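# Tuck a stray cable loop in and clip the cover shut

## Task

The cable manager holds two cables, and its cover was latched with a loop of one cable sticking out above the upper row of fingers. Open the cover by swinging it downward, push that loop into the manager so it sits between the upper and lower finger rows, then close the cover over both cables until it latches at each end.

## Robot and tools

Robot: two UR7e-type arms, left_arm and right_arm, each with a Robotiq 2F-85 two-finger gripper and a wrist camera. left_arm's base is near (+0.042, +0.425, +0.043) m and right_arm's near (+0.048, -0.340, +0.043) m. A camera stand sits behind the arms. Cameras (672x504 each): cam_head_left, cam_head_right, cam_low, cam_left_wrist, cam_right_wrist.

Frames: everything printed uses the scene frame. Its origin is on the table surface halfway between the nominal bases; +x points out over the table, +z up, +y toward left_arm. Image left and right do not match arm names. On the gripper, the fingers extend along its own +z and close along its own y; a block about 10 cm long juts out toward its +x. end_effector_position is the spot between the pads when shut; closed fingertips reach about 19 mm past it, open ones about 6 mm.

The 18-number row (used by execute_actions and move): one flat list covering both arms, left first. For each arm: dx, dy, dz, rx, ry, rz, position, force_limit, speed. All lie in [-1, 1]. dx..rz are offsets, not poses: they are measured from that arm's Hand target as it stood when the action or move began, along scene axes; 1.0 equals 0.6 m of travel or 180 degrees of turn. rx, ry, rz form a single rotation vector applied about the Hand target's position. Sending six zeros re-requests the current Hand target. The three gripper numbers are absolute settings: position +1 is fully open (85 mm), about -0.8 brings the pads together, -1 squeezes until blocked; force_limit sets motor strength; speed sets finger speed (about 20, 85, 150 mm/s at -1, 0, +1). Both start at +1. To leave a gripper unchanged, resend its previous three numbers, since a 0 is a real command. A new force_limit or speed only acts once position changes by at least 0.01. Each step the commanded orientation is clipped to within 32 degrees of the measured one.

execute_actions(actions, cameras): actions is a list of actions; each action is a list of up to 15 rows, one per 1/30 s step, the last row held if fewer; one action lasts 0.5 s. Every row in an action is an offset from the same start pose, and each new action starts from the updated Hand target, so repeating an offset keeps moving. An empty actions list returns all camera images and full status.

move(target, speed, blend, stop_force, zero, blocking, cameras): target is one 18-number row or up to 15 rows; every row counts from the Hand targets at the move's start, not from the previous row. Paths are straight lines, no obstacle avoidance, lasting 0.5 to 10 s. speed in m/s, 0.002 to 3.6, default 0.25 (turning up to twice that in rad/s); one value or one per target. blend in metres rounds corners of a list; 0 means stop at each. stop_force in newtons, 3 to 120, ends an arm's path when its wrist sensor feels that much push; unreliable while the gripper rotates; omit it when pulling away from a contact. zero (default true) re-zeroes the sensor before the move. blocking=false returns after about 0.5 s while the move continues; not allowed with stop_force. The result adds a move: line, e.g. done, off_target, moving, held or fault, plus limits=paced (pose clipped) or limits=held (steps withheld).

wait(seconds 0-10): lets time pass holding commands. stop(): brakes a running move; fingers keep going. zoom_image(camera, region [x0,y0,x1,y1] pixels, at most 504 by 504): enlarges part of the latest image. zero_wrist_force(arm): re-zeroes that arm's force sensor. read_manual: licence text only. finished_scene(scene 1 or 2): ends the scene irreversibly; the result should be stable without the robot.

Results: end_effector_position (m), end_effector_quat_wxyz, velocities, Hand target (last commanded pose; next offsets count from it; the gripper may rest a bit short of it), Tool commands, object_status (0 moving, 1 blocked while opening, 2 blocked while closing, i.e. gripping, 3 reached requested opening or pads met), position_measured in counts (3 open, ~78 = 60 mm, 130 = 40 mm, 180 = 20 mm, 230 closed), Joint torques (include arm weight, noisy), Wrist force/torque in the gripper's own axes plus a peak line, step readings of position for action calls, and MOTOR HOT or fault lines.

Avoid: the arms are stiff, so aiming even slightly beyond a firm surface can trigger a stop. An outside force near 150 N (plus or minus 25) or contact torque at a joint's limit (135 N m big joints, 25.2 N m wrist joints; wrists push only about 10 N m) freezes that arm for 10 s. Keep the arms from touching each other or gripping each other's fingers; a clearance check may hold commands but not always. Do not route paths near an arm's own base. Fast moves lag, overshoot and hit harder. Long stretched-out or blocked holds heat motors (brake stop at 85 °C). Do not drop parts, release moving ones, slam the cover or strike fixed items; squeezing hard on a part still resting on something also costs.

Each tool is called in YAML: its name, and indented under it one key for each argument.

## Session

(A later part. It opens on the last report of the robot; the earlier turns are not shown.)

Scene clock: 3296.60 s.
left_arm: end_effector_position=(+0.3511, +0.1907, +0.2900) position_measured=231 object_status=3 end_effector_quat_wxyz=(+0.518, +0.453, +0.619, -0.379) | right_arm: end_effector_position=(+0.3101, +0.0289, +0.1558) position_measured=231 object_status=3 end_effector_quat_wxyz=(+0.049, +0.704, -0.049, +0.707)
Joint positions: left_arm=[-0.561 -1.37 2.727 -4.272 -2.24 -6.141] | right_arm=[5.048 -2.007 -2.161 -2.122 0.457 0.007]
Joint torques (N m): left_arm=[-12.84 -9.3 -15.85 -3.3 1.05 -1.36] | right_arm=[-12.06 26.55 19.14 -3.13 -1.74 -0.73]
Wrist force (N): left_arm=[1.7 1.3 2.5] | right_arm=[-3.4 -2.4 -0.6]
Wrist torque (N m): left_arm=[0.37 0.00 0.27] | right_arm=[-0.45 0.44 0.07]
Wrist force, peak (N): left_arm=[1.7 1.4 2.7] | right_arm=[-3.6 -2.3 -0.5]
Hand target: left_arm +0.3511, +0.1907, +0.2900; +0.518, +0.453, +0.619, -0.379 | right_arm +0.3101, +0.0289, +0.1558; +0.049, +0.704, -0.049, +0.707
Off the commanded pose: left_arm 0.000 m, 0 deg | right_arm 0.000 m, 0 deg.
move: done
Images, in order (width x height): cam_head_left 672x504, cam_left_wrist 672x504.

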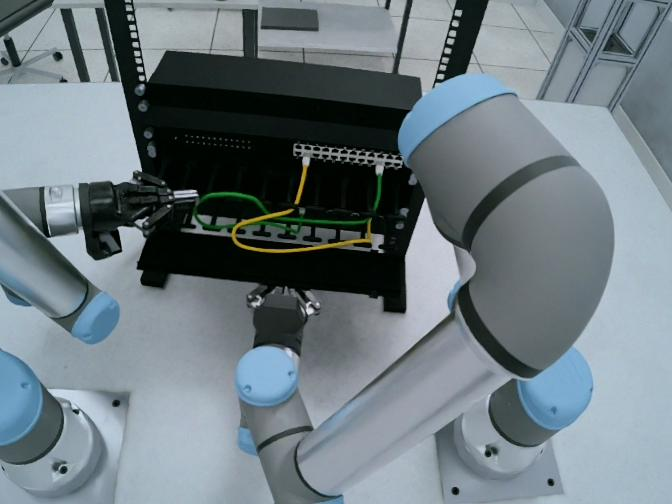

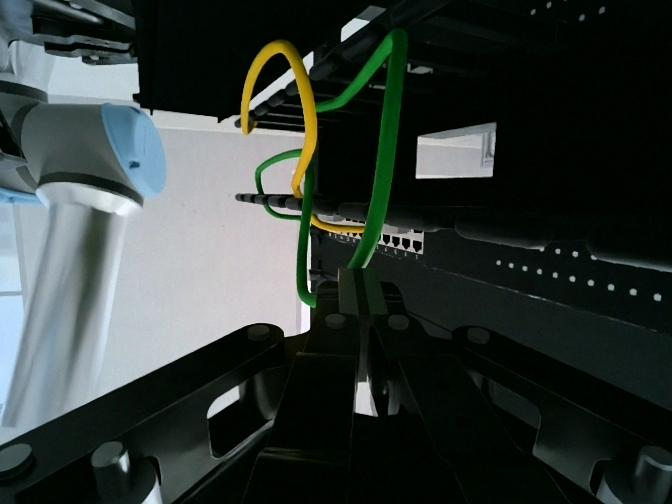

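move:
  target: [0,0,0,0,0,0,-0.2,-0.6,-1,0,0,0.0,0,0,0,-1,-0.6,-0.8]

move:
  target: [0.003,-0.02,-0.004,0,0,0,-0.2,-0.6,-1,0,0,0.0,0,0,0,-1,-0.6,-0.8]
  speed: 0.03
  stop_force: 5
  cameras: ["cam_left_wrist"]

Scene clock: 3306.70 s.
left_arm: end_effector_position=(+0.3511, +0.1907, +0.2900) position_measured=154 object_status=0 end_effector_quat_wxyz=(+0.518, +0.453, +0.619, -0.379) | right_arm: end_effector_position=(+0.3101, +0.0289, +0.1558) position_measured=231 object_status=3 end_effector_quat_wxyz=(+0.049, +0.704, -0.049, +0.707)
Joint positions: left_arm=[-0.561 -1.37 2.727 -4.272 -2.24 -6.141] | right_arm=[5.048 -2.007 -2.161 -2.122 0.457 0.007]
Joint torques (N m): left_arm=[-13.17 -9.29 -15.13 -3.22 0.71 -1.56] | right_arm=[-12.86 26.96 19.28 -3.21 -2 -0.69]
Wrist force (N): left_arm=[1.5 1.4 2.6] | right_arm=[-3.6 -2.5 -0.5]
Wrist torque (N m): left_arm=[0.40 0.02 0.26] | right_arm=[-0.46 0.46 0.07]
Wrist force, peak (N): left_arm=[1.8 1.2 2.8] | right_arm=[-3.8 -2.4 -0.9]
Hand target: left_arm +0.3511, +0.1907, +0.2900; +0.518, +0.453, +0.619, -0.379 | right_arm +0.3101, +0.0289, +0.1558; +0.049, +0.704, -0.049, +0.707
Off the commanded pose: left_arm 0.000 m, 0 deg | right_arm 0.000 m, 0 deg.
move: done

Scene clock: 3308.07 s.
left_arm: end_effector_position=(+0.3529, +0.1787, +0.2876) position_measured=154 object_status=3 end_effector_quat_wxyz=(+0.518, +0.453, +0.619, -0.379) | right_arm: end_effector_position=(+0.3101, +0.0289, +0.1558) position_measured=231 object_status=3 end_effector_quat_wxyz=(+0.049, +0.704, -0.049, +0.707)
Joint positions: left_arm=[-0.608 -1.352 2.721 -4.291 -2.195 -6.154] | right_arm=[5.048 -2.007 -2.161 -2.122 0.457 0.007]
Joint torques (N m): left_arm=[-13.06 -10.37 -14.98 -3.35 1.26 -1.59] | right_arm=[-12.63 27.55 18.98 -3.01 -1.58 -0.62]
Wrist force (N): left_arm=[1.6 0.9 1.8] | right_arm=[-3.4 -2.2 -0.8]
Wrist torque (N m): left_arm=[0.35 0.01 0.26] | right_arm=[-0.43 0.44 0.08]
Wrist force, peak (N): left_arm=[1.9 1.4 2.5] | right_arm=[-3.7 -2.3 -0.8]
Hand target: left_arm +0.3529, +0.1787, +0.2876; +0.518, +0.453, +0.619, -0.379 | right_arm +0.3101, +0.0289, +0.1558; +0.049, +0.704, -0.049, +0.707
Off the commanded pose: left_arm 0.000 m, 0 deg | right_arm 0.000 m, 0 deg.
move: done
Images, in order (width x height): cam_left_wrist 672x504.

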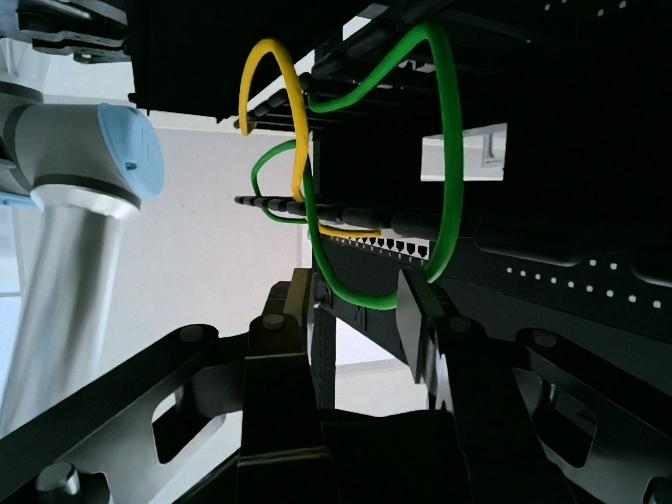

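move:
  target: [-0.0193,0.0627,0.0116,0,0,0,-0.2,-0.6,-1,0,0,0.0,0,0,0,-1,-0.6,-0.8]
  speed: 0.06

move:
  target: [0,0,0,0,0,0,0.3,-0.6,-1,0,0,0.0,0,0,0,-1,-0.6,-0.8]
  cameras: ["cam_left_wrist"]

Scene clock: 3321.70 s.
left_arm: end_effector_position=(+0.3413, +0.2162, +0.2946) position_measured=154 object_status=3 end_effector_quat_wxyz=(+0.518, +0.453, +0.619, -0.379) | right_arm: end_effector_position=(+0.3101, +0.0289, +0.1558) position_measured=231 object_status=3 end_effector_quat_wxyz=(+0.049, +0.704, -0.049, +0.707)
Joint positions: left_arm=[-0.47 -1.414 2.752 -4.234 -2.329 -6.113] | right_arm=[5.048 -2.007 -2.161 -2.122 0.457 0.007]
Joint torques (N m): left_arm=[9.71 -20.17 1.9 -0.77 -2.01 1.26] | right_arm=[-12.32 29.18 20.55 -2.9 -1.59 -0.75]
Wrist force (N): left_arm=[1.6 1.0 2.6] | right_arm=[-3.4 -2.2 -0.7]
Wrist torque (N m): left_arm=[0.32 0.01 0.18] | right_arm=[-0.42 0.43 0.07]
Wrist force, peak (N): left_arm=[1.8 1.0 3.1] | right_arm=[-3.5 -2.6 -0.7]
Hand target: left_arm +0.3413, +0.2163, +0.2946; +0.518, +0.453, +0.619, -0.379 | right_arm +0.3101, +0.0289, +0.1558; +0.049, +0.704, -0.049, +0.707
Off the commanded pose: left_arm 0.000 m, 0 deg | right_arm 0.000 m, 0 deg.
move: done

Scene clock: 3323.17 s.
left_arm: end_effector_position=(+0.3413, +0.2163, +0.2946) position_measured=91 object_status=0 end_effector_quat_wxyz=(+0.518, +0.453, +0.619, -0.379) | right_arm: end_effector_position=(+0.3101, +0.0289, +0.1558) position_measured=231 object_status=3 end_effector_quat_wxyz=(+0.049, +0.704, -0.049, +0.707)
Joint positions: left_arm=[-0.47 -1.414 2.752 -4.234 -2.329 -6.113] | right_arm=[5.048 -2.007 -2.161 -2.122 0.457 0.007]
Joint torques (N m): left_arm=[9.6 -20.89 -1.79 -0.77 -1.92 1.36] | right_arm=[-12.82 28.31 19.78 -3.16 -1.78 -0.54]
Wrist force (N): left_arm=[1.7 1.1 2.4] | right_arm=[-3.5 -2.1 -0.6]
Wrist torque (N m): left_arm=[0.35 -0.02 0.18] | right_arm=[-0.41 0.44 0.07]
Wrist force, peak (N): left_arm=[1.9 1.4 2.5] | right_arm=[-3.6 -2.5 -0.8]
Hand target: left_arm +0.3413, +0.2163, +0.2946; +0.518, +0.453, +0.619, -0.379 | right_arm +0.3101, +0.0289, +0.1558; +0.049, +0.704, -0.049, +0.707
Off the commanded pose: left_arm 0.000 m, 0 deg | right_arm 0.000 m, 0 deg.
move: done
Images, in order (width x height): cam_left_wrist 672x504.

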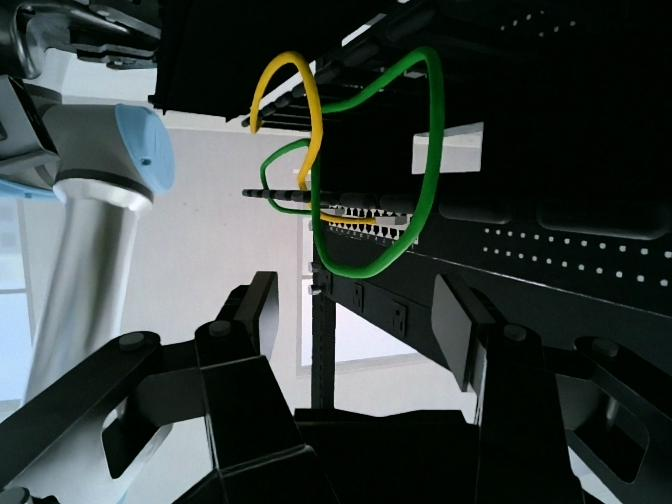

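move:
  target: [0,0,0,0,0,0.0833,0.3,-0.6,-1,0,0,0.0,0,0,0,-1,-0.6,-0.8]
  speed: 0.15
  cameras: ["cam_left_wrist"]

Scene clock: 3349.53 s.
left_arm: end_effector_position=(+0.3407, +0.2168, +0.2950) position_measured=91 object_status=3 end_effector_quat_wxyz=(+0.542, +0.409, +0.648, -0.344) | right_arm: end_effector_position=(+0.3101, +0.0289, +0.1558) position_measured=231 object_status=3 end_effector_quat_wxyz=(+0.049, +0.704, -0.049, +0.707)
Joint positions: left_arm=[-0.644 -1.465 2.849 -4.329 -2.027 -6.198] | right_arm=[5.048 -2.007 -2.161 -2.122 0.457 0.007]
Joint torques (N m): left_arm=[9.69 -5.01 -15.23 -0.85 -1.65 1.39] | right_arm=[-11.21 29.45 20.23 -3.07 -1.39 -0.43]
Wrist force (N): left_arm=[1.8 1.2 2.1] | right_arm=[-3.6 -2.2 -0.5]
Wrist torque (N m): left_arm=[0.37 -0.03 0.17] | right_arm=[-0.42 0.46 0.07]
Wrist force, peak (N): left_arm=[1.8 2.7 2.6] | right_arm=[-3.7 -2.5 -0.6]
Hand target: left_arm +0.3407, +0.2168, +0.2950; +0.542, +0.409, +0.648, -0.344 (not the last commanded pose) | right_arm +0.3101, +0.0289, +0.1558; +0.049, +0.704, -0.049, +0.707
Off the commanded pose: left_arm 0.001 m, 7 deg | right_arm 0.000 m, 0 deg.
move: held (left_arm; a check stopped the path); limits=held
pose unreachable (left arm): on one or more control steps of this call, first in action 0 (counted from 0), this arm could not follow its commanded pose, so it was not sent that pose on those steps. It may still have moved: this result reports where it is.
cause: moving toward the commanded pose would bring two parts of the arm too close to each other (joints 3 (elbow) and 4 (wrist 1) lie between them).
Images, in order (width x height): cam_left_wrist 672x504.

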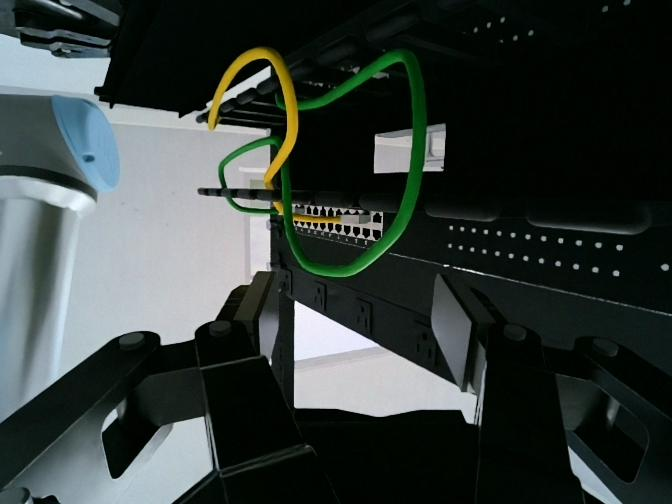

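move:
  target: [0.0218,-0.046,-0.0045,0,0,0,0.3,-0.6,-1,0,0,0.0,0,0,0,-1,-0.6,-0.8]
  speed: 0.03
  stop_force: 5
  cameras: ["cam_left_wrist"]

Scene clock: 3370.50 s.
left_arm: end_effector_position=(+0.3538, +0.1892, +0.2923) position_measured=91 object_status=3 end_effector_quat_wxyz=(+0.542, +0.409, +0.648, -0.344) | right_arm: end_effector_position=(+0.3101, +0.0289, +0.1558) position_measured=231 object_status=3 end_effector_quat_wxyz=(+0.049, +0.704, -0.049, +0.707)
Joint positions: left_arm=[-0.73 -1.42 2.809 -4.341 -1.943 -6.216] | right_arm=[5.048 -2.007 -2.161 -2.122 0.457 0.007]
Joint torques (N m): left_arm=[-13.45 -6.17 -15.27 -3.63 1.41 -1.53] | right_arm=[-14.24 31.03 19.32 -3.05 -1.42 -0.25]
Wrist force (N): left_arm=[1.6 1.4 2.2] | right_arm=[-3.5 -2.4 -0.6]
Wrist torque (N m): left_arm=[0.39 0.02 0.25] | right_arm=[-0.45 0.44 0.07]
Wrist force, peak (N): left_arm=[1.9 1.3 2.4] | right_arm=[-3.6 -2.4 -0.9]
Hand target: left_arm +0.3538, +0.1892, +0.2923; +0.542, +0.409, +0.648, -0.344 | right_arm +0.3101, +0.0289, +0.1558; +0.049, +0.704, -0.049, +0.707
Off the commanded pose: left_arm 0.000 m, 0 deg | right_arm 0.000 m, 0 deg.
move: done
Images, in order (width x height): cam_left_wrist 672x504.

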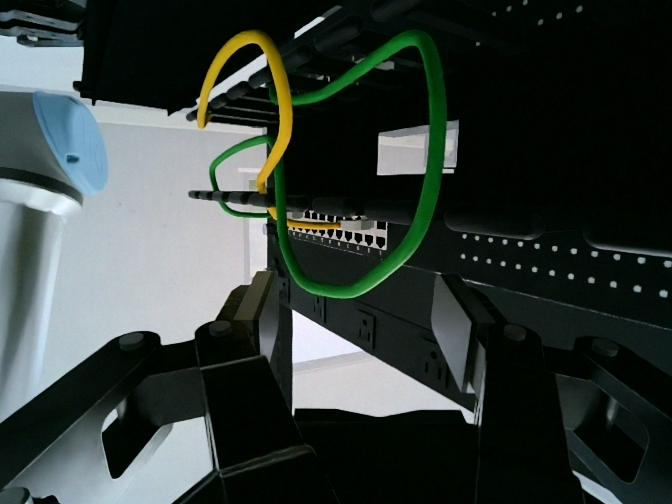

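move:
  target: [0.0057,-0.0118,-0.002,0,0,0,0.3,-0.6,-1,0,0,0.0,0,0,0,-1,-0.6,-0.8]
  speed: 0.03
  stop_force: 5

move:
  target: [0,0,0,0,0,0,-1,-0.6,-0.8,0,0,0.0,0,0,0,-1,-0.6,-0.8]
  cameras: ["cam_left_wrist","cam_head_left"]

Scene clock: 3380.57 s.
left_arm: end_effector_position=(+0.3572, +0.1822, +0.2911) position_measured=91 object_status=3 end_effector_quat_wxyz=(+0.542, +0.409, +0.648, -0.344) | right_arm: end_effector_position=(+0.3101, +0.0289, +0.1558) position_measured=231 object_status=3 end_effector_quat_wxyz=(+0.049, +0.704, -0.049, +0.707)
Joint positions: left_arm=[-0.748 -1.405 2.797 -4.346 -1.925 -6.22] | right_arm=[5.048 -2.007 -2.161 -2.122 0.457 0.007]
Joint torques (N m): left_arm=[-13.66 -7.56 -15 -3.73 1.4 -1.48] | right_arm=[-12.35 30.61 20.7 -2.9 -1.67 -0.19]
Wrist force (N): left_arm=[1.7 1.1 2.1] | right_arm=[-3.3 -2.3 -0.7]
Wrist torque (N m): left_arm=[0.34 0.01 0.25] | right_arm=[-0.44 0.43 0.07]
Wrist force, peak (N): left_arm=[1.6 1.2 2.6] | right_arm=[-3.7 -2.3 -0.8]
Hand target: left_arm +0.3572, +0.1822, +0.2911; +0.542, +0.409, +0.648, -0.344 | right_arm +0.3101, +0.0289, +0.1558; +0.049, +0.704, -0.049, +0.707
Off the commanded pose: left_arm 0.000 m, 0 deg | right_arm 0.000 m, 0 deg.
move: done

Scene clock: 3382.40 s.
left_arm: end_effector_position=(+0.3572, +0.1822, +0.2911) position_measured=231 object_status=0 end_effector_quat_wxyz=(+0.542, +0.409, +0.648, -0.344) | right_arm: end_effector_position=(+0.3101, +0.0289, +0.1558) position_measured=231 object_status=3 end_effector_quat_wxyz=(+0.049, +0.704, -0.049, +0.707)
Joint positions: left_arm=[-0.748 -1.405 2.797 -4.346 -1.925 -6.22] | right_arm=[5.048 -2.007 -2.161 -2.122 0.457 0.007]
Joint torques (N m): left_arm=[-12.41 -7.41 -15.17 -3.54 1.28 -1.51] | right_arm=[-12.22 32.27 18.41 -3.07 -1.5 -0.22]
Wrist force (N): left_arm=[1.3 0.9 2.4] | right_arm=[-3.5 -2.1 -0.9]
Wrist torque (N m): left_arm=[0.31 0.07 0.25] | right_arm=[-0.41 0.45 0.08]
Wrist force, peak (N): left_arm=[1.7 1.5 2.3] | right_arm=[-3.7 -2.5 -0.6]
Hand target: left_arm +0.3572, +0.1822, +0.2911; +0.542, +0.409, +0.648, -0.344 | right_arm +0.3101, +0.0289, +0.1558; +0.049, +0.704, -0.049, +0.707
Off the commanded pose: left_arm 0.000 m, 0 deg | right_arm 0.000 m, 0 deg.
move: done
Images, in order (width x height): cam_head_left 672x504, cam_left_wrist 672x504.

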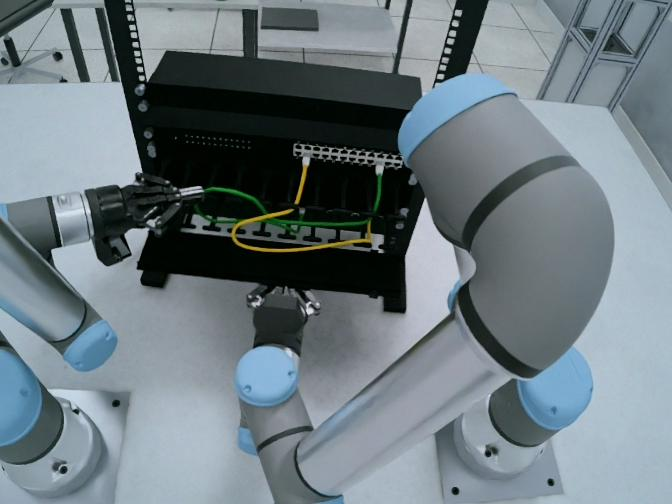

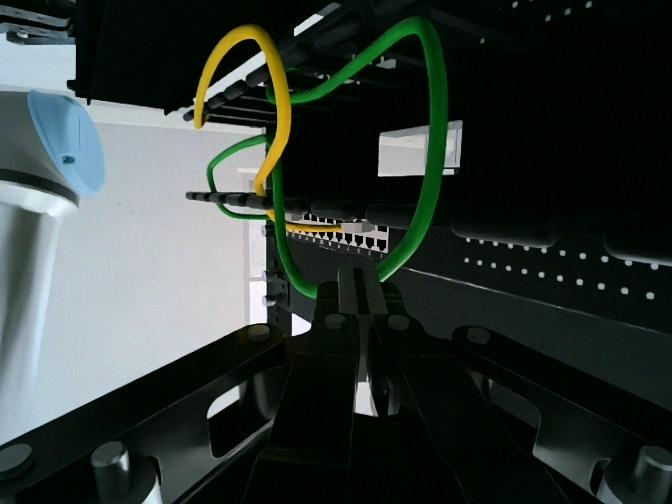

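move:
  target: [-0.02,0.065,0.03,0,0,0,-1,-0.6,-0.8,0,0,-0.05,0,0,0,-1,-0.6,-0.8]
  speed: 0.06
  cameras: ["cam_right_wrist","cam_low","cam_left_wrist"]

Scene clock: 3409.87 s.
left_arm: end_effector_position=(+0.3452, +0.2211, +0.3091) position_measured=231 object_status=3 end_effector_quat_wxyz=(+0.542, +0.409, +0.648, -0.344) | right_arm: end_effector_position=(+0.3101, +0.0289, +0.1258) position_measured=231 object_status=3 end_effector_quat_wxyz=(+0.049, +0.704, -0.049, +0.707)
Joint positions: left_arm=[-0.6 -1.56 2.821 -4.202 -2.07 -6.188] | right_arm=[5.048 -2.082 -2.169 -2.04 0.457 0.007]
Joint torques (N m): left_arm=[9.1 -15.86 -18.06 -1.11 -1.87 1.3] | right_arm=[-7.75 22.47 -3.01 1.51 0.46 -1.3]
Wrist force (N): left_arm=[1.9 1.3 2.5] | right_arm=[-3.1 -2.0 -0.1]
Wrist torque (N m): left_arm=[0.37 -0.01 0.18] | right_arm=[-0.43 0.41 0.10]
Wrist force, peak (N): left_arm=[1.6 1.1 2.8] | right_arm=[-3.8 -2.1 -0.6]
Hand target: left_arm +0.3452, +0.2212, +0.3091; +0.542, +0.409, +0.648, -0.344 | right_arm +0.3101, +0.0289, +0.1258; +0.049, +0.704, -0.049, +0.707
Off the commanded pose: left_arm 0.000 m, 0 deg | right_arm 0.000 m, 0 deg.
move: done
Images, in order (width x height): cam_low 672x504, cam_left_wrist 672x504, cam_right_wrist 672x504.

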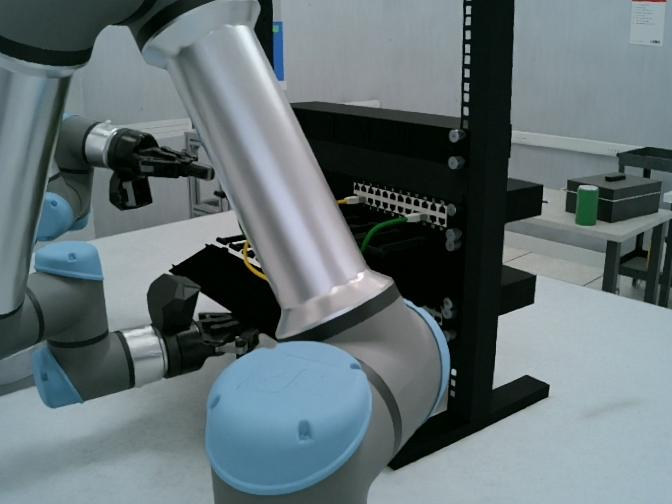

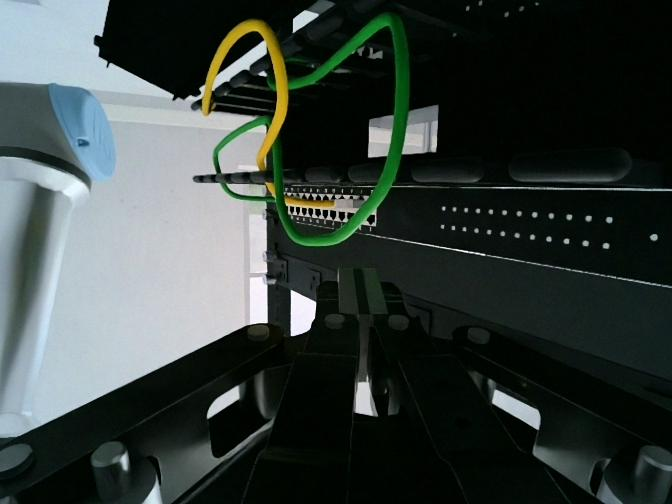

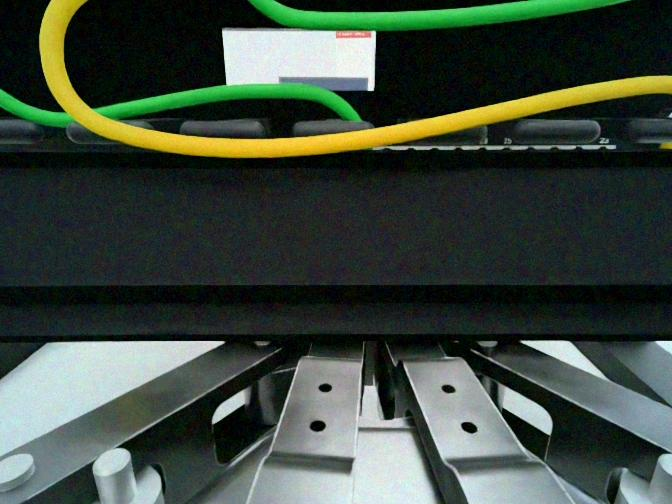

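move:
  target: [0,0,0,0,0,0,-1,-0.6,-0.8,0,0,-0.05,0,0,0,-1,-0.6,-0.8]
  speed: 0.06
  cameras: ["cam_right_wrist","cam_low","cam_head_right"]

Scene clock: 3422.67 s.
left_arm: end_effector_position=(+0.3452, +0.2212, +0.3091) position_measured=231 object_status=3 end_effector_quat_wxyz=(+0.542, +0.409, +0.648, -0.344) | right_arm: end_effector_position=(+0.3101, +0.0289, +0.0958) position_measured=231 object_status=3 end_effector_quat_wxyz=(+0.049, +0.704, -0.049, +0.707)
Joint positions: left_arm=[-0.6 -1.56 2.821 -4.202 -2.07 -6.188] | right_arm=[5.048 -2.159 -2.17 -1.961 0.457 0.007]
Joint torques (N m): left_arm=[9.28 -15.54 -17.23 -0.96 -1.7 1.31] | right_arm=[-1.97 24.35 17.12 1.64 1.79 -1.49]
Wrist force (N): left_arm=[1.8 1.3 2.4] | right_arm=[-2.9 -2.1 0.0]
Wrist torque (N m): left_arm=[0.38 0.00 0.18] | right_arm=[-0.45 0.38 0.13]
Wrist force, peak (N): left_arm=[1.9 1.4 2.6] | right_arm=[-3.6 -2.3 -0.1]
Hand target: left_arm +0.3452, +0.2212, +0.3091; +0.542, +0.409, +0.648, -0.344 | right_arm +0.3101, +0.0289, +0.0958; +0.049, +0.704, -0.049, +0.707
Off the commanded pose: left_arm 0.000 m, 0 deg | right_arm 0.000 m, 0 deg.
move: done
Images, in order (width x height): cam_head_right 672x504, cam_low 672x504, cam_right_wrist 672x504.

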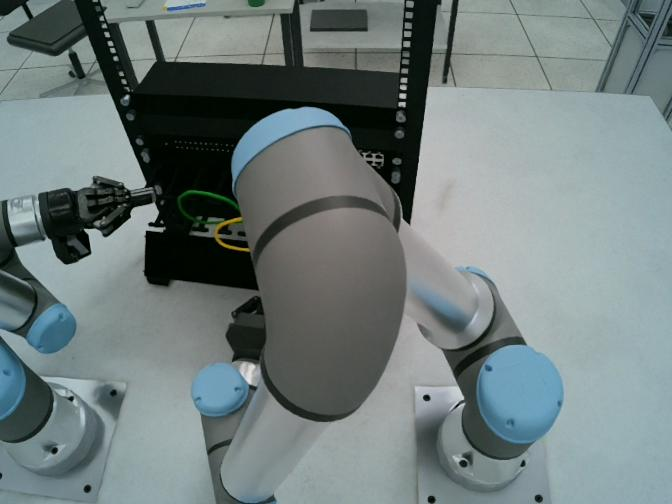

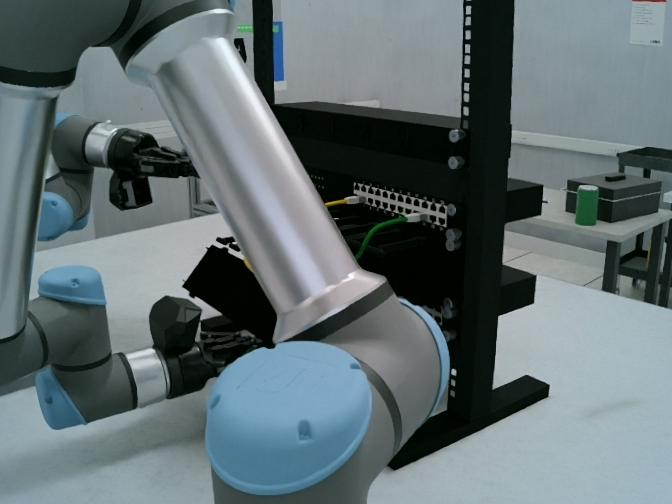

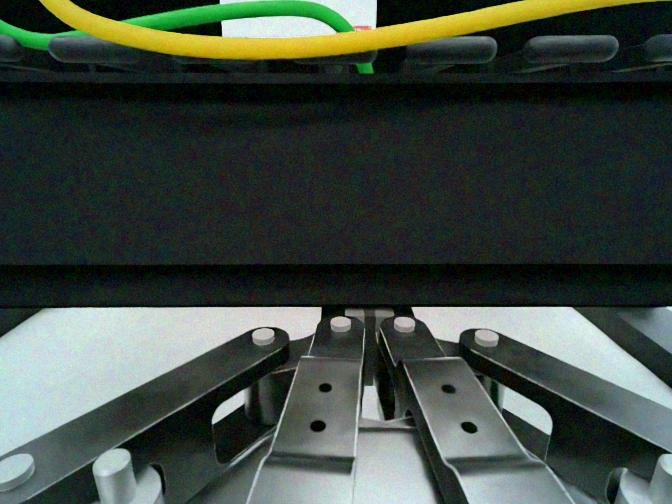

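move:
  target: [0.0,0.01,0.12,0.4441,0.0677,-0.1538,-1,-0.6,-0.8,0,0,0.0,0,0,0,-1,-0.6,-0.8]
  speed: 0.2
  cameras: ["cam_left_wrist","cam_head_left"]

Scene clock: 3490.33 s.
left_arm: end_effector_position=(+0.3452, +0.2272, +0.3811) position_measured=231 object_status=3 end_effector_quat_wxyz=(+0.000, +0.754, +0.657, +0.000) | right_arm: end_effector_position=(+0.3101, +0.0289, +0.0958) position_measured=231 object_status=3 end_effector_quat_wxyz=(+0.049, +0.704, -0.049, +0.707)
Joint positions: left_arm=[-0.935 -1.941 1.847 -1.477 -1.571 -5.531] | right_arm=[5.048 -2.16 -2.17 -1.961 0.457 0.007]
Joint torques (N m): left_arm=[-12.9 -1.83 -34.67 -1.34 1.55 -1.29] | right_arm=[-2.87 24.28 16.89 1.51 -1.97 -1.49]
Wrist force (N): left_arm=[1.6 -0.6 2.8] | right_arm=[-2.8 -2.0 0.0]
Wrist torque (N m): left_arm=[-0.08 -0.04 0.09] | right_arm=[-0.45 0.38 0.13]
Wrist force, peak (N): left_arm=[1.8 0.4 3.4] | right_arm=[-3.2 -2.1 -0.1]
Hand target: left_arm +0.3452, +0.2272, +0.3811; +0.000, +0.754, +0.657, +0.000 | right_arm +0.3101, +0.0289, +0.0958; +0.049, +0.704, -0.049, +0.707
Off the commanded pose: left_arm 0.000 m, 0 deg | right_arm 0.000 m, 0 deg.
move: done
Images, in order (width x height): cam_head_left 672x504, cam_left_wrist 672x504.

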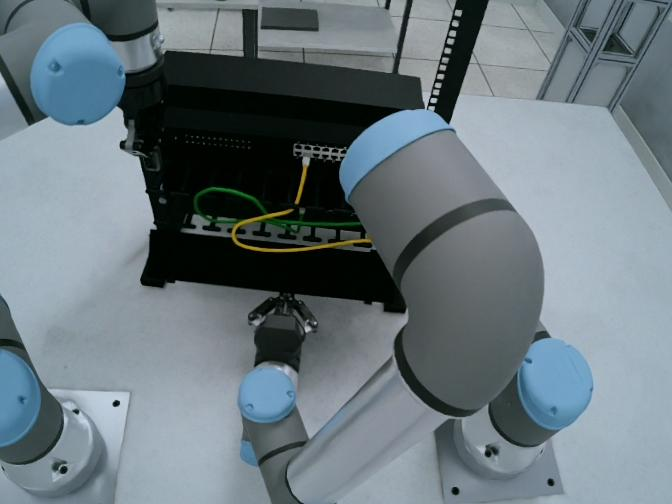

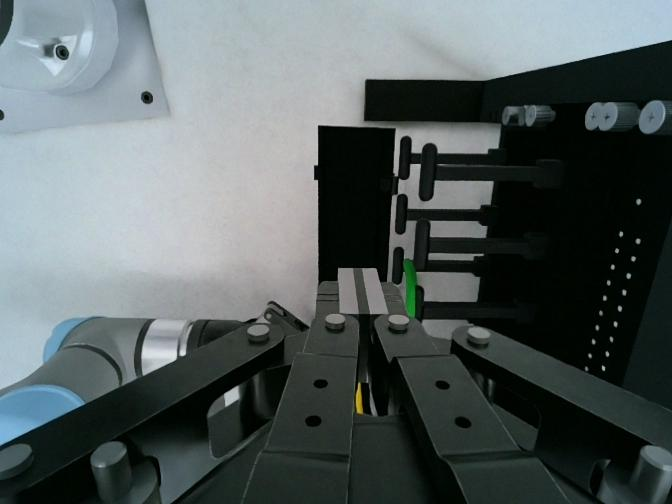

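move:
  target: [0.005,-0.1,-0.02,0,0,0,0.0,-0.6,-1,0,0,0.0,0,0,0,-1,-0.6,-0.8]
  speed: 0.1
  cameras: ["cam_left_wrist","cam_head_left"]

Scene clock: 3507.93 s.
left_arm: end_effector_position=(+0.3482, +0.1672, +0.3691) position_measured=128 object_status=0 end_effector_quat_wxyz=(+0.000, +0.754, +0.657, +0.000) | right_arm: end_effector_position=(+0.3101, +0.0289, +0.0958) position_measured=231 object_status=3 end_effector_quat_wxyz=(+0.049, +0.704, -0.049, +0.707)
Joint positions: left_arm=[-1.019 -1.843 1.813 -1.541 -1.571 -5.615] | right_arm=[5.048 -2.16 -2.17 -1.961 0.457 0.007]
Joint torques (N m): left_arm=[-13.61 -6.18 -35.29 -3.71 1.57 -1.45] | right_arm=[-1.99 25.23 15.99 1.53 -1.81 -1.08]
Wrist force (N): left_arm=[1.5 -0.6 2.6] | right_arm=[-3.0 -1.7 -0.2]
Wrist torque (N m): left_arm=[-0.10 -0.04 0.15] | right_arm=[-0.40 0.40 0.14]
Wrist force, peak (N): left_arm=[2.6 -0.7 2.7] | right_arm=[-3.0 -2.3 0.0]
Hand target: left_arm +0.3482, +0.1672, +0.3691; +0.000, +0.754, +0.657, +0.000 | right_arm +0.3101, +0.0289, +0.0958; +0.049, +0.704, -0.049, +0.707
Off the commanded pose: left_arm 0.000 m, 0 deg | right_arm 0.000 m, 0 deg.
move: done
Images, in order (width x height): cam_head_left 672x504, cam_left_wrist 672x504.

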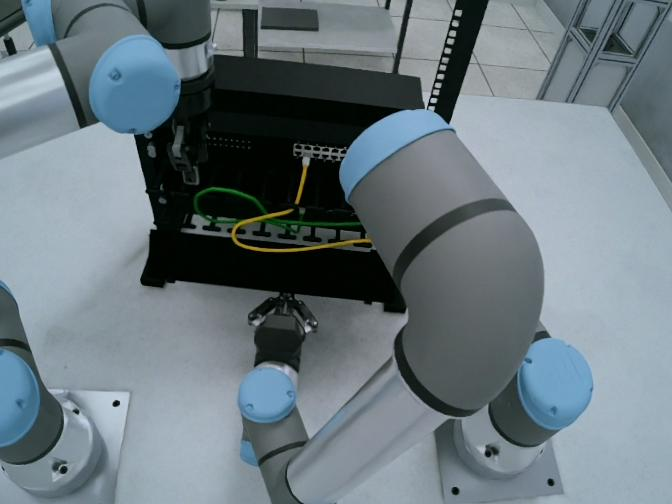

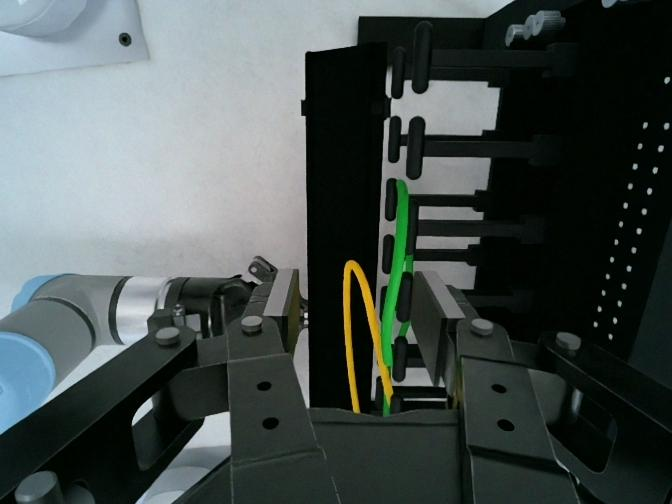

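move:
  target:
    - [0,0,0,0,0,0,0.0,-0.6,-1,-0.01,0,-0.02,0,0,0,-1,-0.6,-0.8]
    - [0,0,0,0,0,0,0.0,-0.6,-1,-0.1,0,-0.02,0,0,0,-1,-0.6,-0.8]
  speed: 0.04
  cameras: ["cam_right_wrist","cam_low","cam_left_wrist"]

Scene clock: 3566.77 s.
left_arm: end_effector_position=(+0.3482, +0.1672, +0.3691) position_measured=128 object_status=3 end_effector_quat_wxyz=(+0.000, +0.754, +0.657, +0.000) | right_arm: end_effector_position=(+0.2501, +0.0289, +0.0838) position_measured=231 object_status=3 end_effector_quat_wxyz=(+0.049, +0.704, -0.049, +0.707)
Joint positions: left_arm=[-1.019 -1.843 1.813 -1.541 -1.571 -5.615] | right_arm=[5.193 -2.195 -2.159 -1.935 0.602 0.006]
Joint torques (N m): left_arm=[-13.34 -6.43 -35.28 -3.82 1.7 -1.47] | right_arm=[16.43 24.69 18.25 -3.6 2.59 -1.41]
Wrist force (N): left_arm=[1.4 -0.8 3.0] | right_arm=[-2.4 -1.7 -0.1]
Wrist torque (N m): left_arm=[-0.14 -0.02 0.16] | right_arm=[-0.39 0.37 0.28]
Wrist force, peak (N): left_arm=[1.3 -0.9 3.1] | right_arm=[-3.2 -2.1 -0.5]
Hand target: left_arm +0.3482, +0.1672, +0.3691; +0.000, +0.754, +0.657, +0.000 | right_arm +0.2501, +0.0289, +0.0838; +0.049, +0.704, -0.049, +0.707
Off the commanded pose: left_arm 0.000 m, 0 deg | right_arm 0.000 m, 0 deg.
move: done
Images, in order (width x height): cam_low 672x504, cam_left_wrist 672x504, cam_right_wrist 672x504.

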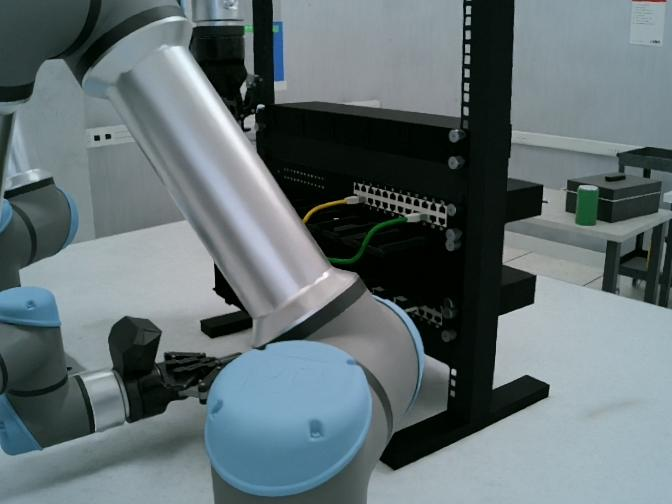

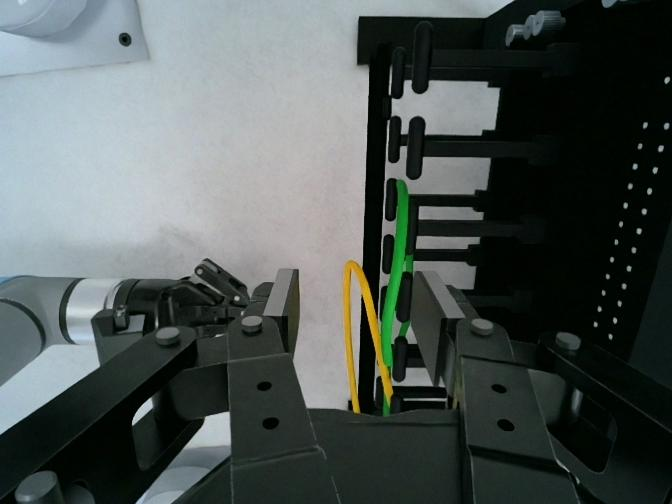

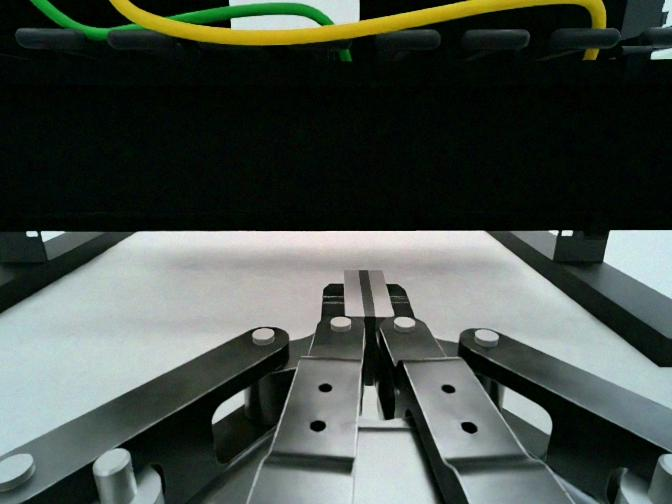

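move:
  target:
    - [0,0,0.01,0,0,0,0.0,-0.6,-1,-0.025,0.05,0.11,0,0,0.0,-0.2,-0.6,-1]
    - [0,0,0.01,0,0,0,0.0,-0.6,-1,-0.025,0.2185,0.2237,0,0,0.0833,-0.2,-0.6,-1]
  speed: 0.12
  blend: [0.03,0]
  cameras: ["cam_right_wrist","cam_left_wrist","cam_head_right"]

Scene clock: 3615.53 s.
left_arm: end_effector_position=(+0.3482, +0.1672, +0.3751) position_measured=128 object_status=3 end_effector_quat_wxyz=(+0.000, +0.754, +0.657, +0.000) | right_arm: end_effector_position=(+0.2350, +0.1600, +0.2180) position_measured=154 object_status=3 end_effector_quat_wxyz=(-0.044, +0.705, +0.043, +0.707)
Joint positions: left_arm=[-1.019 -1.843 1.798 -1.526 -1.571 -5.615] | right_arm=[5.16 -1.997 -1.922 -2.375 0.308 0.011]
Joint torques (N m): left_arm=[-12.79 -5.96 -35.76 -1.36 1.3 -1.31] | right_arm=[-14.25 25.69 26.44 -3.09 -2.28 1.19]
Wrist force (N): left_arm=[1.5 -0.5 2.5] | right_arm=[-2.1 -2.1 0.0]
Wrist torque (N m): left_arm=[-0.08 -0.03 0.15] | right_arm=[-0.44 0.31 0.09]
Wrist force, peak (N): left_arm=[1.7 -0.8 3.1] | right_arm=[-3.6 -1.5 0.3]
Hand target: left_arm +0.3482, +0.1672, +0.3751; +0.000, +0.754, +0.657, +0.000 | right_arm +0.2351, +0.1600, +0.2180; -0.044, +0.705, +0.043, +0.707
Off the commanded pose: left_arm 0.000 m, 0 deg | right_arm 0.000 m, 0 deg.
move: done
Images, in order (width x height): cam_head_right 672x504, cam_left_wrist 672x504, cam_right_wrist 672x504.

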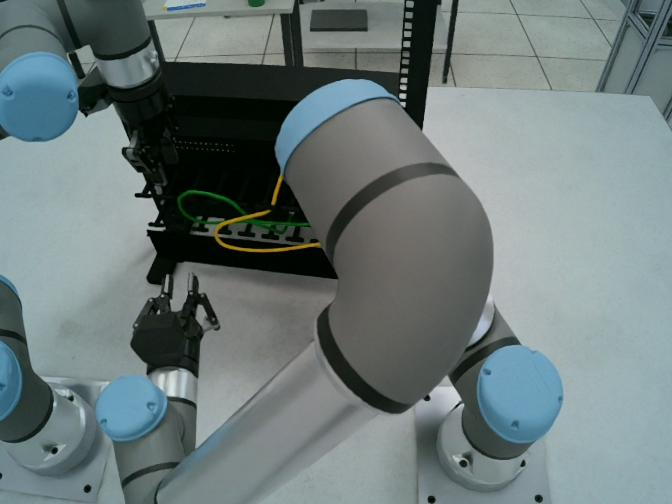

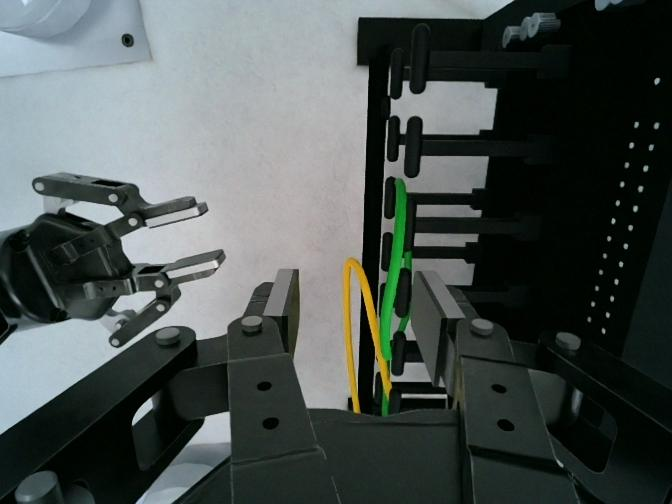

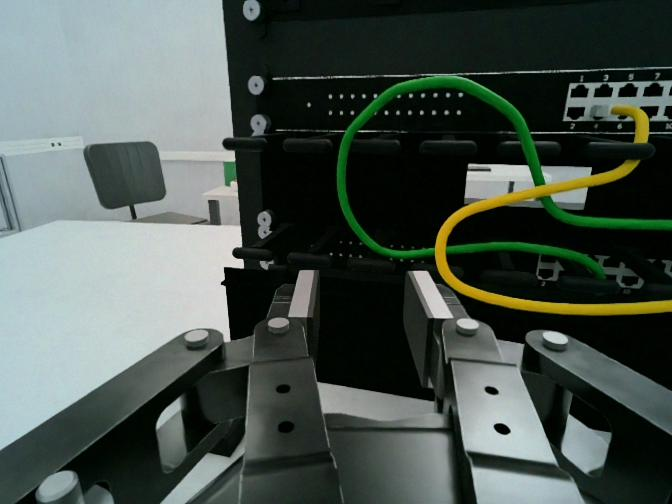

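move:
  target: [0,0,0,0,0,0,0.0,-0.6,-1,0.1654,0.0203,0,0,0,0,-0.2,-0.6,-1]
  speed: 0.1
  cameras: ["cam_right_wrist","cam_left_wrist"]

Scene clock: 3655.57 s.
left_arm: end_effector_position=(+0.3482, +0.1672, +0.3751) position_measured=128 object_status=3 end_effector_quat_wxyz=(+0.000, +0.754, +0.657, +0.000) | right_arm: end_effector_position=(+0.3343, +0.1722, +0.2180) position_measured=154 object_status=3 end_effector_quat_wxyz=(-0.044, +0.705, +0.043, +0.707)
Joint positions: left_arm=[-1.019 -1.843 1.798 -1.526 -1.571 -5.615] | right_arm=[4.946 -2.016 -1.891 -2.409 0.093 0.034]
Joint torques (N m): left_arm=[-12 -6.5 -34.32 -1.3 0.98 -1.38] | right_arm=[-14.73 27.8 26.89 -2.75 -2.37 1.46]
Wrist force (N): left_arm=[1.3 -0.6 2.6] | right_arm=[-2.4 -2.0 -0.2]
Wrist torque (N m): left_arm=[-0.11 -0.01 0.15] | right_arm=[-0.43 0.36 0.09]
Wrist force, peak (N): left_arm=[1.6 -1.0 3.1] | right_arm=[-2.7 -2.3 0.2]
Hand target: left_arm +0.3482, +0.1672, +0.3751; +0.000, +0.754, +0.657, +0.000 | right_arm +0.3343, +0.1722, +0.2180; -0.044, +0.705, +0.043, +0.707
Off the commanded pose: left_arm 0.000 m, 0 deg | right_arm 0.000 m, 0 deg.
move: done
Images, in order (width x height): cam_left_wrist 672x504, cam_right_wrist 672x504.

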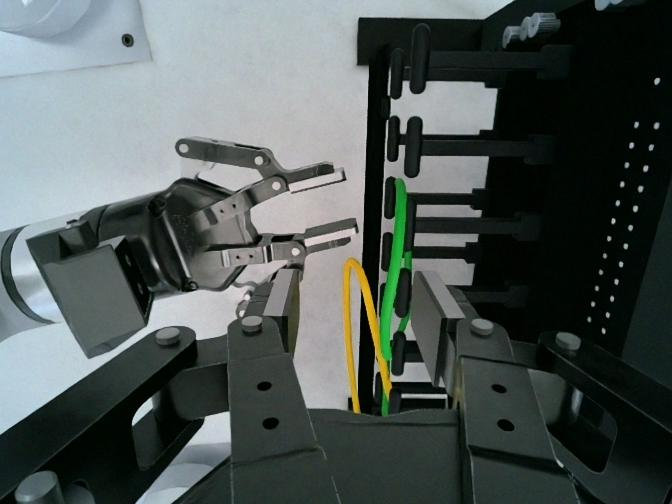

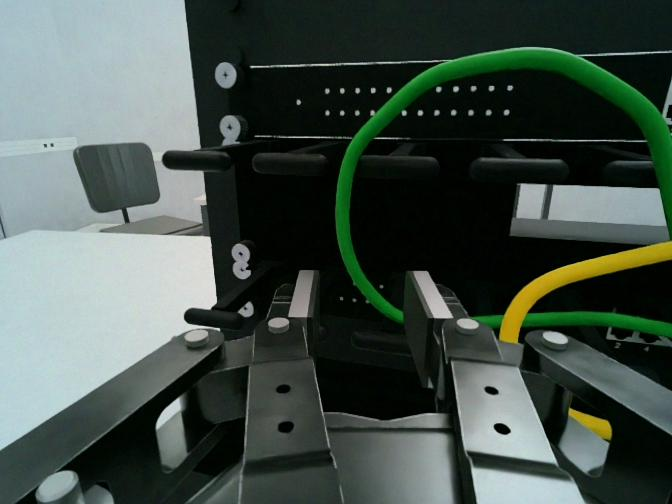

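move:
  target: [0,0,0,0,0,0,0.0,-0.6,-1,0.053,0.0065,0.0133,0,0,0,-0.2,-0.6,-1]
  speed: 0.05
  stop_force: 5
  cameras: ["cam_right_wrist","cam_left_wrist"]

Scene clock: 3666.93 s.
left_arm: end_effector_position=(+0.3482, +0.1672, +0.3751) position_measured=128 object_status=3 end_effector_quat_wxyz=(+0.000, +0.754, +0.657, +0.000) | right_arm: end_effector_position=(+0.3661, +0.1761, +0.2260) position_measured=154 object_status=3 end_effector_quat_wxyz=(-0.044, +0.705, +0.043, +0.706)
Joint positions: left_arm=[-1.019 -1.843 1.798 -1.526 -1.571 -5.615] | right_arm=[4.878 -2.024 -1.85 -2.487 0.025 0.078]
Joint torques (N m): left_arm=[-11.04 -6.8 -34.88 -1.17 0.47 -1.31] | right_arm=[-16 27.3 28.74 -2.77 -1.4 1.02]
Wrist force (N): left_arm=[1.6 -0.9 2.6] | right_arm=[-2.6 -2.1 -0.3]
Wrist torque (N m): left_arm=[-0.15 -0.07 0.15] | right_arm=[-0.45 0.40 0.10]
Wrist force, peak (N): left_arm=[1.9 -0.8 3.1] | right_arm=[-2.7 -2.3 -0.4]
Hand target: left_arm +0.3482, +0.1672, +0.3751; +0.000, +0.754, +0.657, +0.000 | right_arm +0.3661, +0.1761, +0.2260; -0.044, +0.705, +0.043, +0.707
Off the commanded pose: left_arm 0.000 m, 0 deg | right_arm 0.000 m, 0 deg.
move: done
Images, in order (width x height): cam_left_wrist 672x504, cam_right_wrist 672x504.

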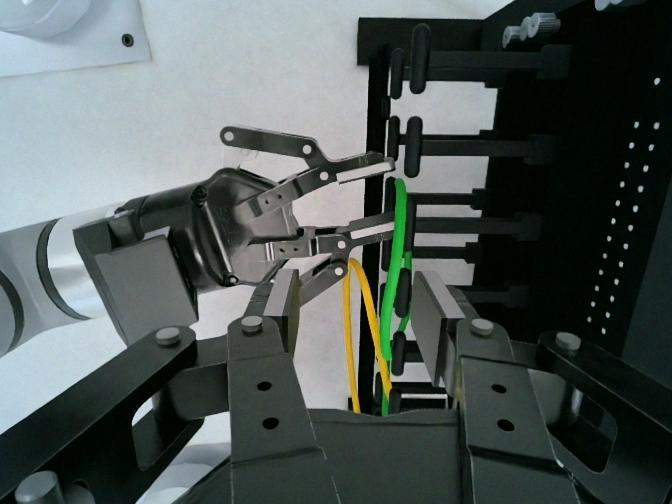

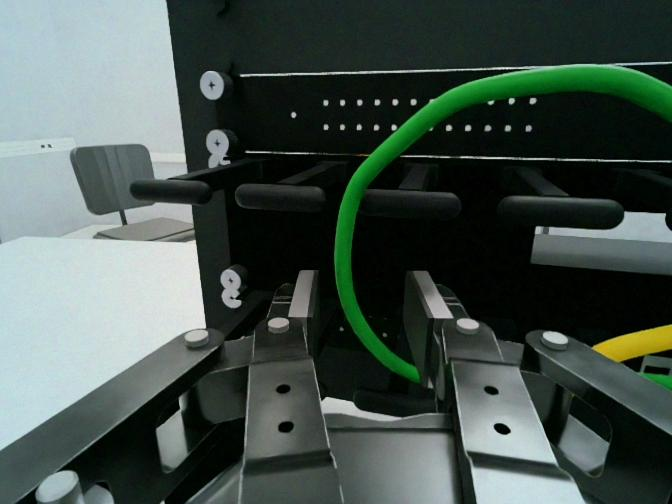

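move:
  target: [0,0,0,0,0,0,0.0,-0.6,-1,0,0,0.0,0,0,0,-1,-0.6,-0.8]
  cameras: ["cam_right_wrist"]

Scene clock: 3675.83 s.
left_arm: end_effector_position=(+0.3482, +0.1672, +0.3751) position_measured=128 object_status=3 end_effector_quat_wxyz=(+0.000, +0.754, +0.657, +0.000) | right_arm: end_effector_position=(+0.3661, +0.1761, +0.2260) position_measured=222 object_status=0 end_effector_quat_wxyz=(-0.044, +0.705, +0.043, +0.706)
Joint positions: left_arm=[-1.019 -1.843 1.798 -1.526 -1.571 -5.615] | right_arm=[4.878 -2.024 -1.85 -2.487 0.025 0.078]
Joint torques (N m): left_arm=[-10.98 -5.47 -35.81 -1.18 0.22 -1.25] | right_arm=[-15.47 27.85 26.75 -2.79 2.1 1.21]
Wrist force (N): left_arm=[1.4 -0.8 2.8] | right_arm=[-2.4 -2.6 -0.2]
Wrist torque (N m): left_arm=[-0.13 -0.03 0.16] | right_arm=[-0.44 0.37 0.08]
Wrist force, peak (N): left_arm=[1.6 -0.8 3.0] | right_arm=[-2.7 -3.0 -0.4]
Hand target: left_arm +0.3482, +0.1672, +0.3751; +0.000, +0.754, +0.657, +0.000 | right_arm +0.3661, +0.1761, +0.2260; -0.044, +0.705, +0.043, +0.706
Off the commanded pose: left_arm 0.000 m, 0 deg | right_arm 0.000 m, 0 deg.
move: done
Images, in order (width x height): cam_right_wrist 672x504.

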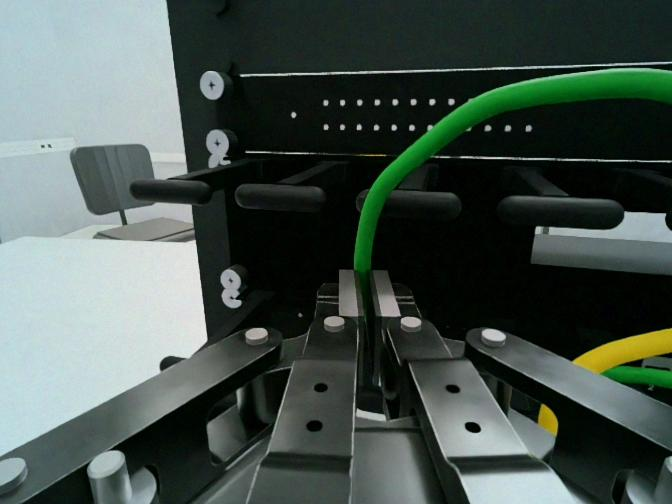

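wait:
  seconds: 0.3

Scene clock: 3678.47 s.
left_arm: end_effector_position=(+0.3482, +0.1672, +0.3751) position_measured=128 object_status=3 end_effector_quat_wxyz=(+0.000, +0.754, +0.657, +0.000) | right_arm: end_effector_position=(+0.3661, +0.1761, +0.2260) position_measured=222 object_status=2 end_effector_quat_wxyz=(-0.044, +0.705, +0.043, +0.706)
Joint positions: left_arm=[-1.019 -1.843 1.798 -1.526 -1.571 -5.615] | right_arm=[4.878 -2.024 -1.85 -2.487 0.025 0.078]
Joint torques (N m): left_arm=[-10.03 -6.62 -35.12 -1.43 -0.19 -1.25] | right_arm=[-13.4 28.45 25.22 -2.82 2.04 1.41]
Wrist force (N): left_arm=[1.7 -0.8 2.7] | right_arm=[-2.4 -2.9 -0.3]
Wrist torque (N m): left_arm=[-0.13 -0.06 0.16] | right_arm=[-0.49 0.37 0.08]
Wrist force, peak (N): left_arm=[1.6 -0.8 3.0] | right_arm=[-2.6 -3.1 -0.2]
Hand target: left_arm +0.3482, +0.1672, +0.3751; +0.000, +0.754, +0.657, +0.000 | right_arm +0.3661, +0.1761, +0.2260; -0.044, +0.705, +0.043, +0.706
Tool commands: left_gripper/position=+0.0 left_gripper/force_limit=-0.6 left_gripper/speed=-1.0 right_gripper/position=-1.0 right_gripper/force_limit=-0.6 right_gripper/speed=-0.8
Off the commanded pose: left_arm 0.000 m, 0 deg | right_arm 0.000 m, 0 deg.
wait: 0.30 s; at rest from the start


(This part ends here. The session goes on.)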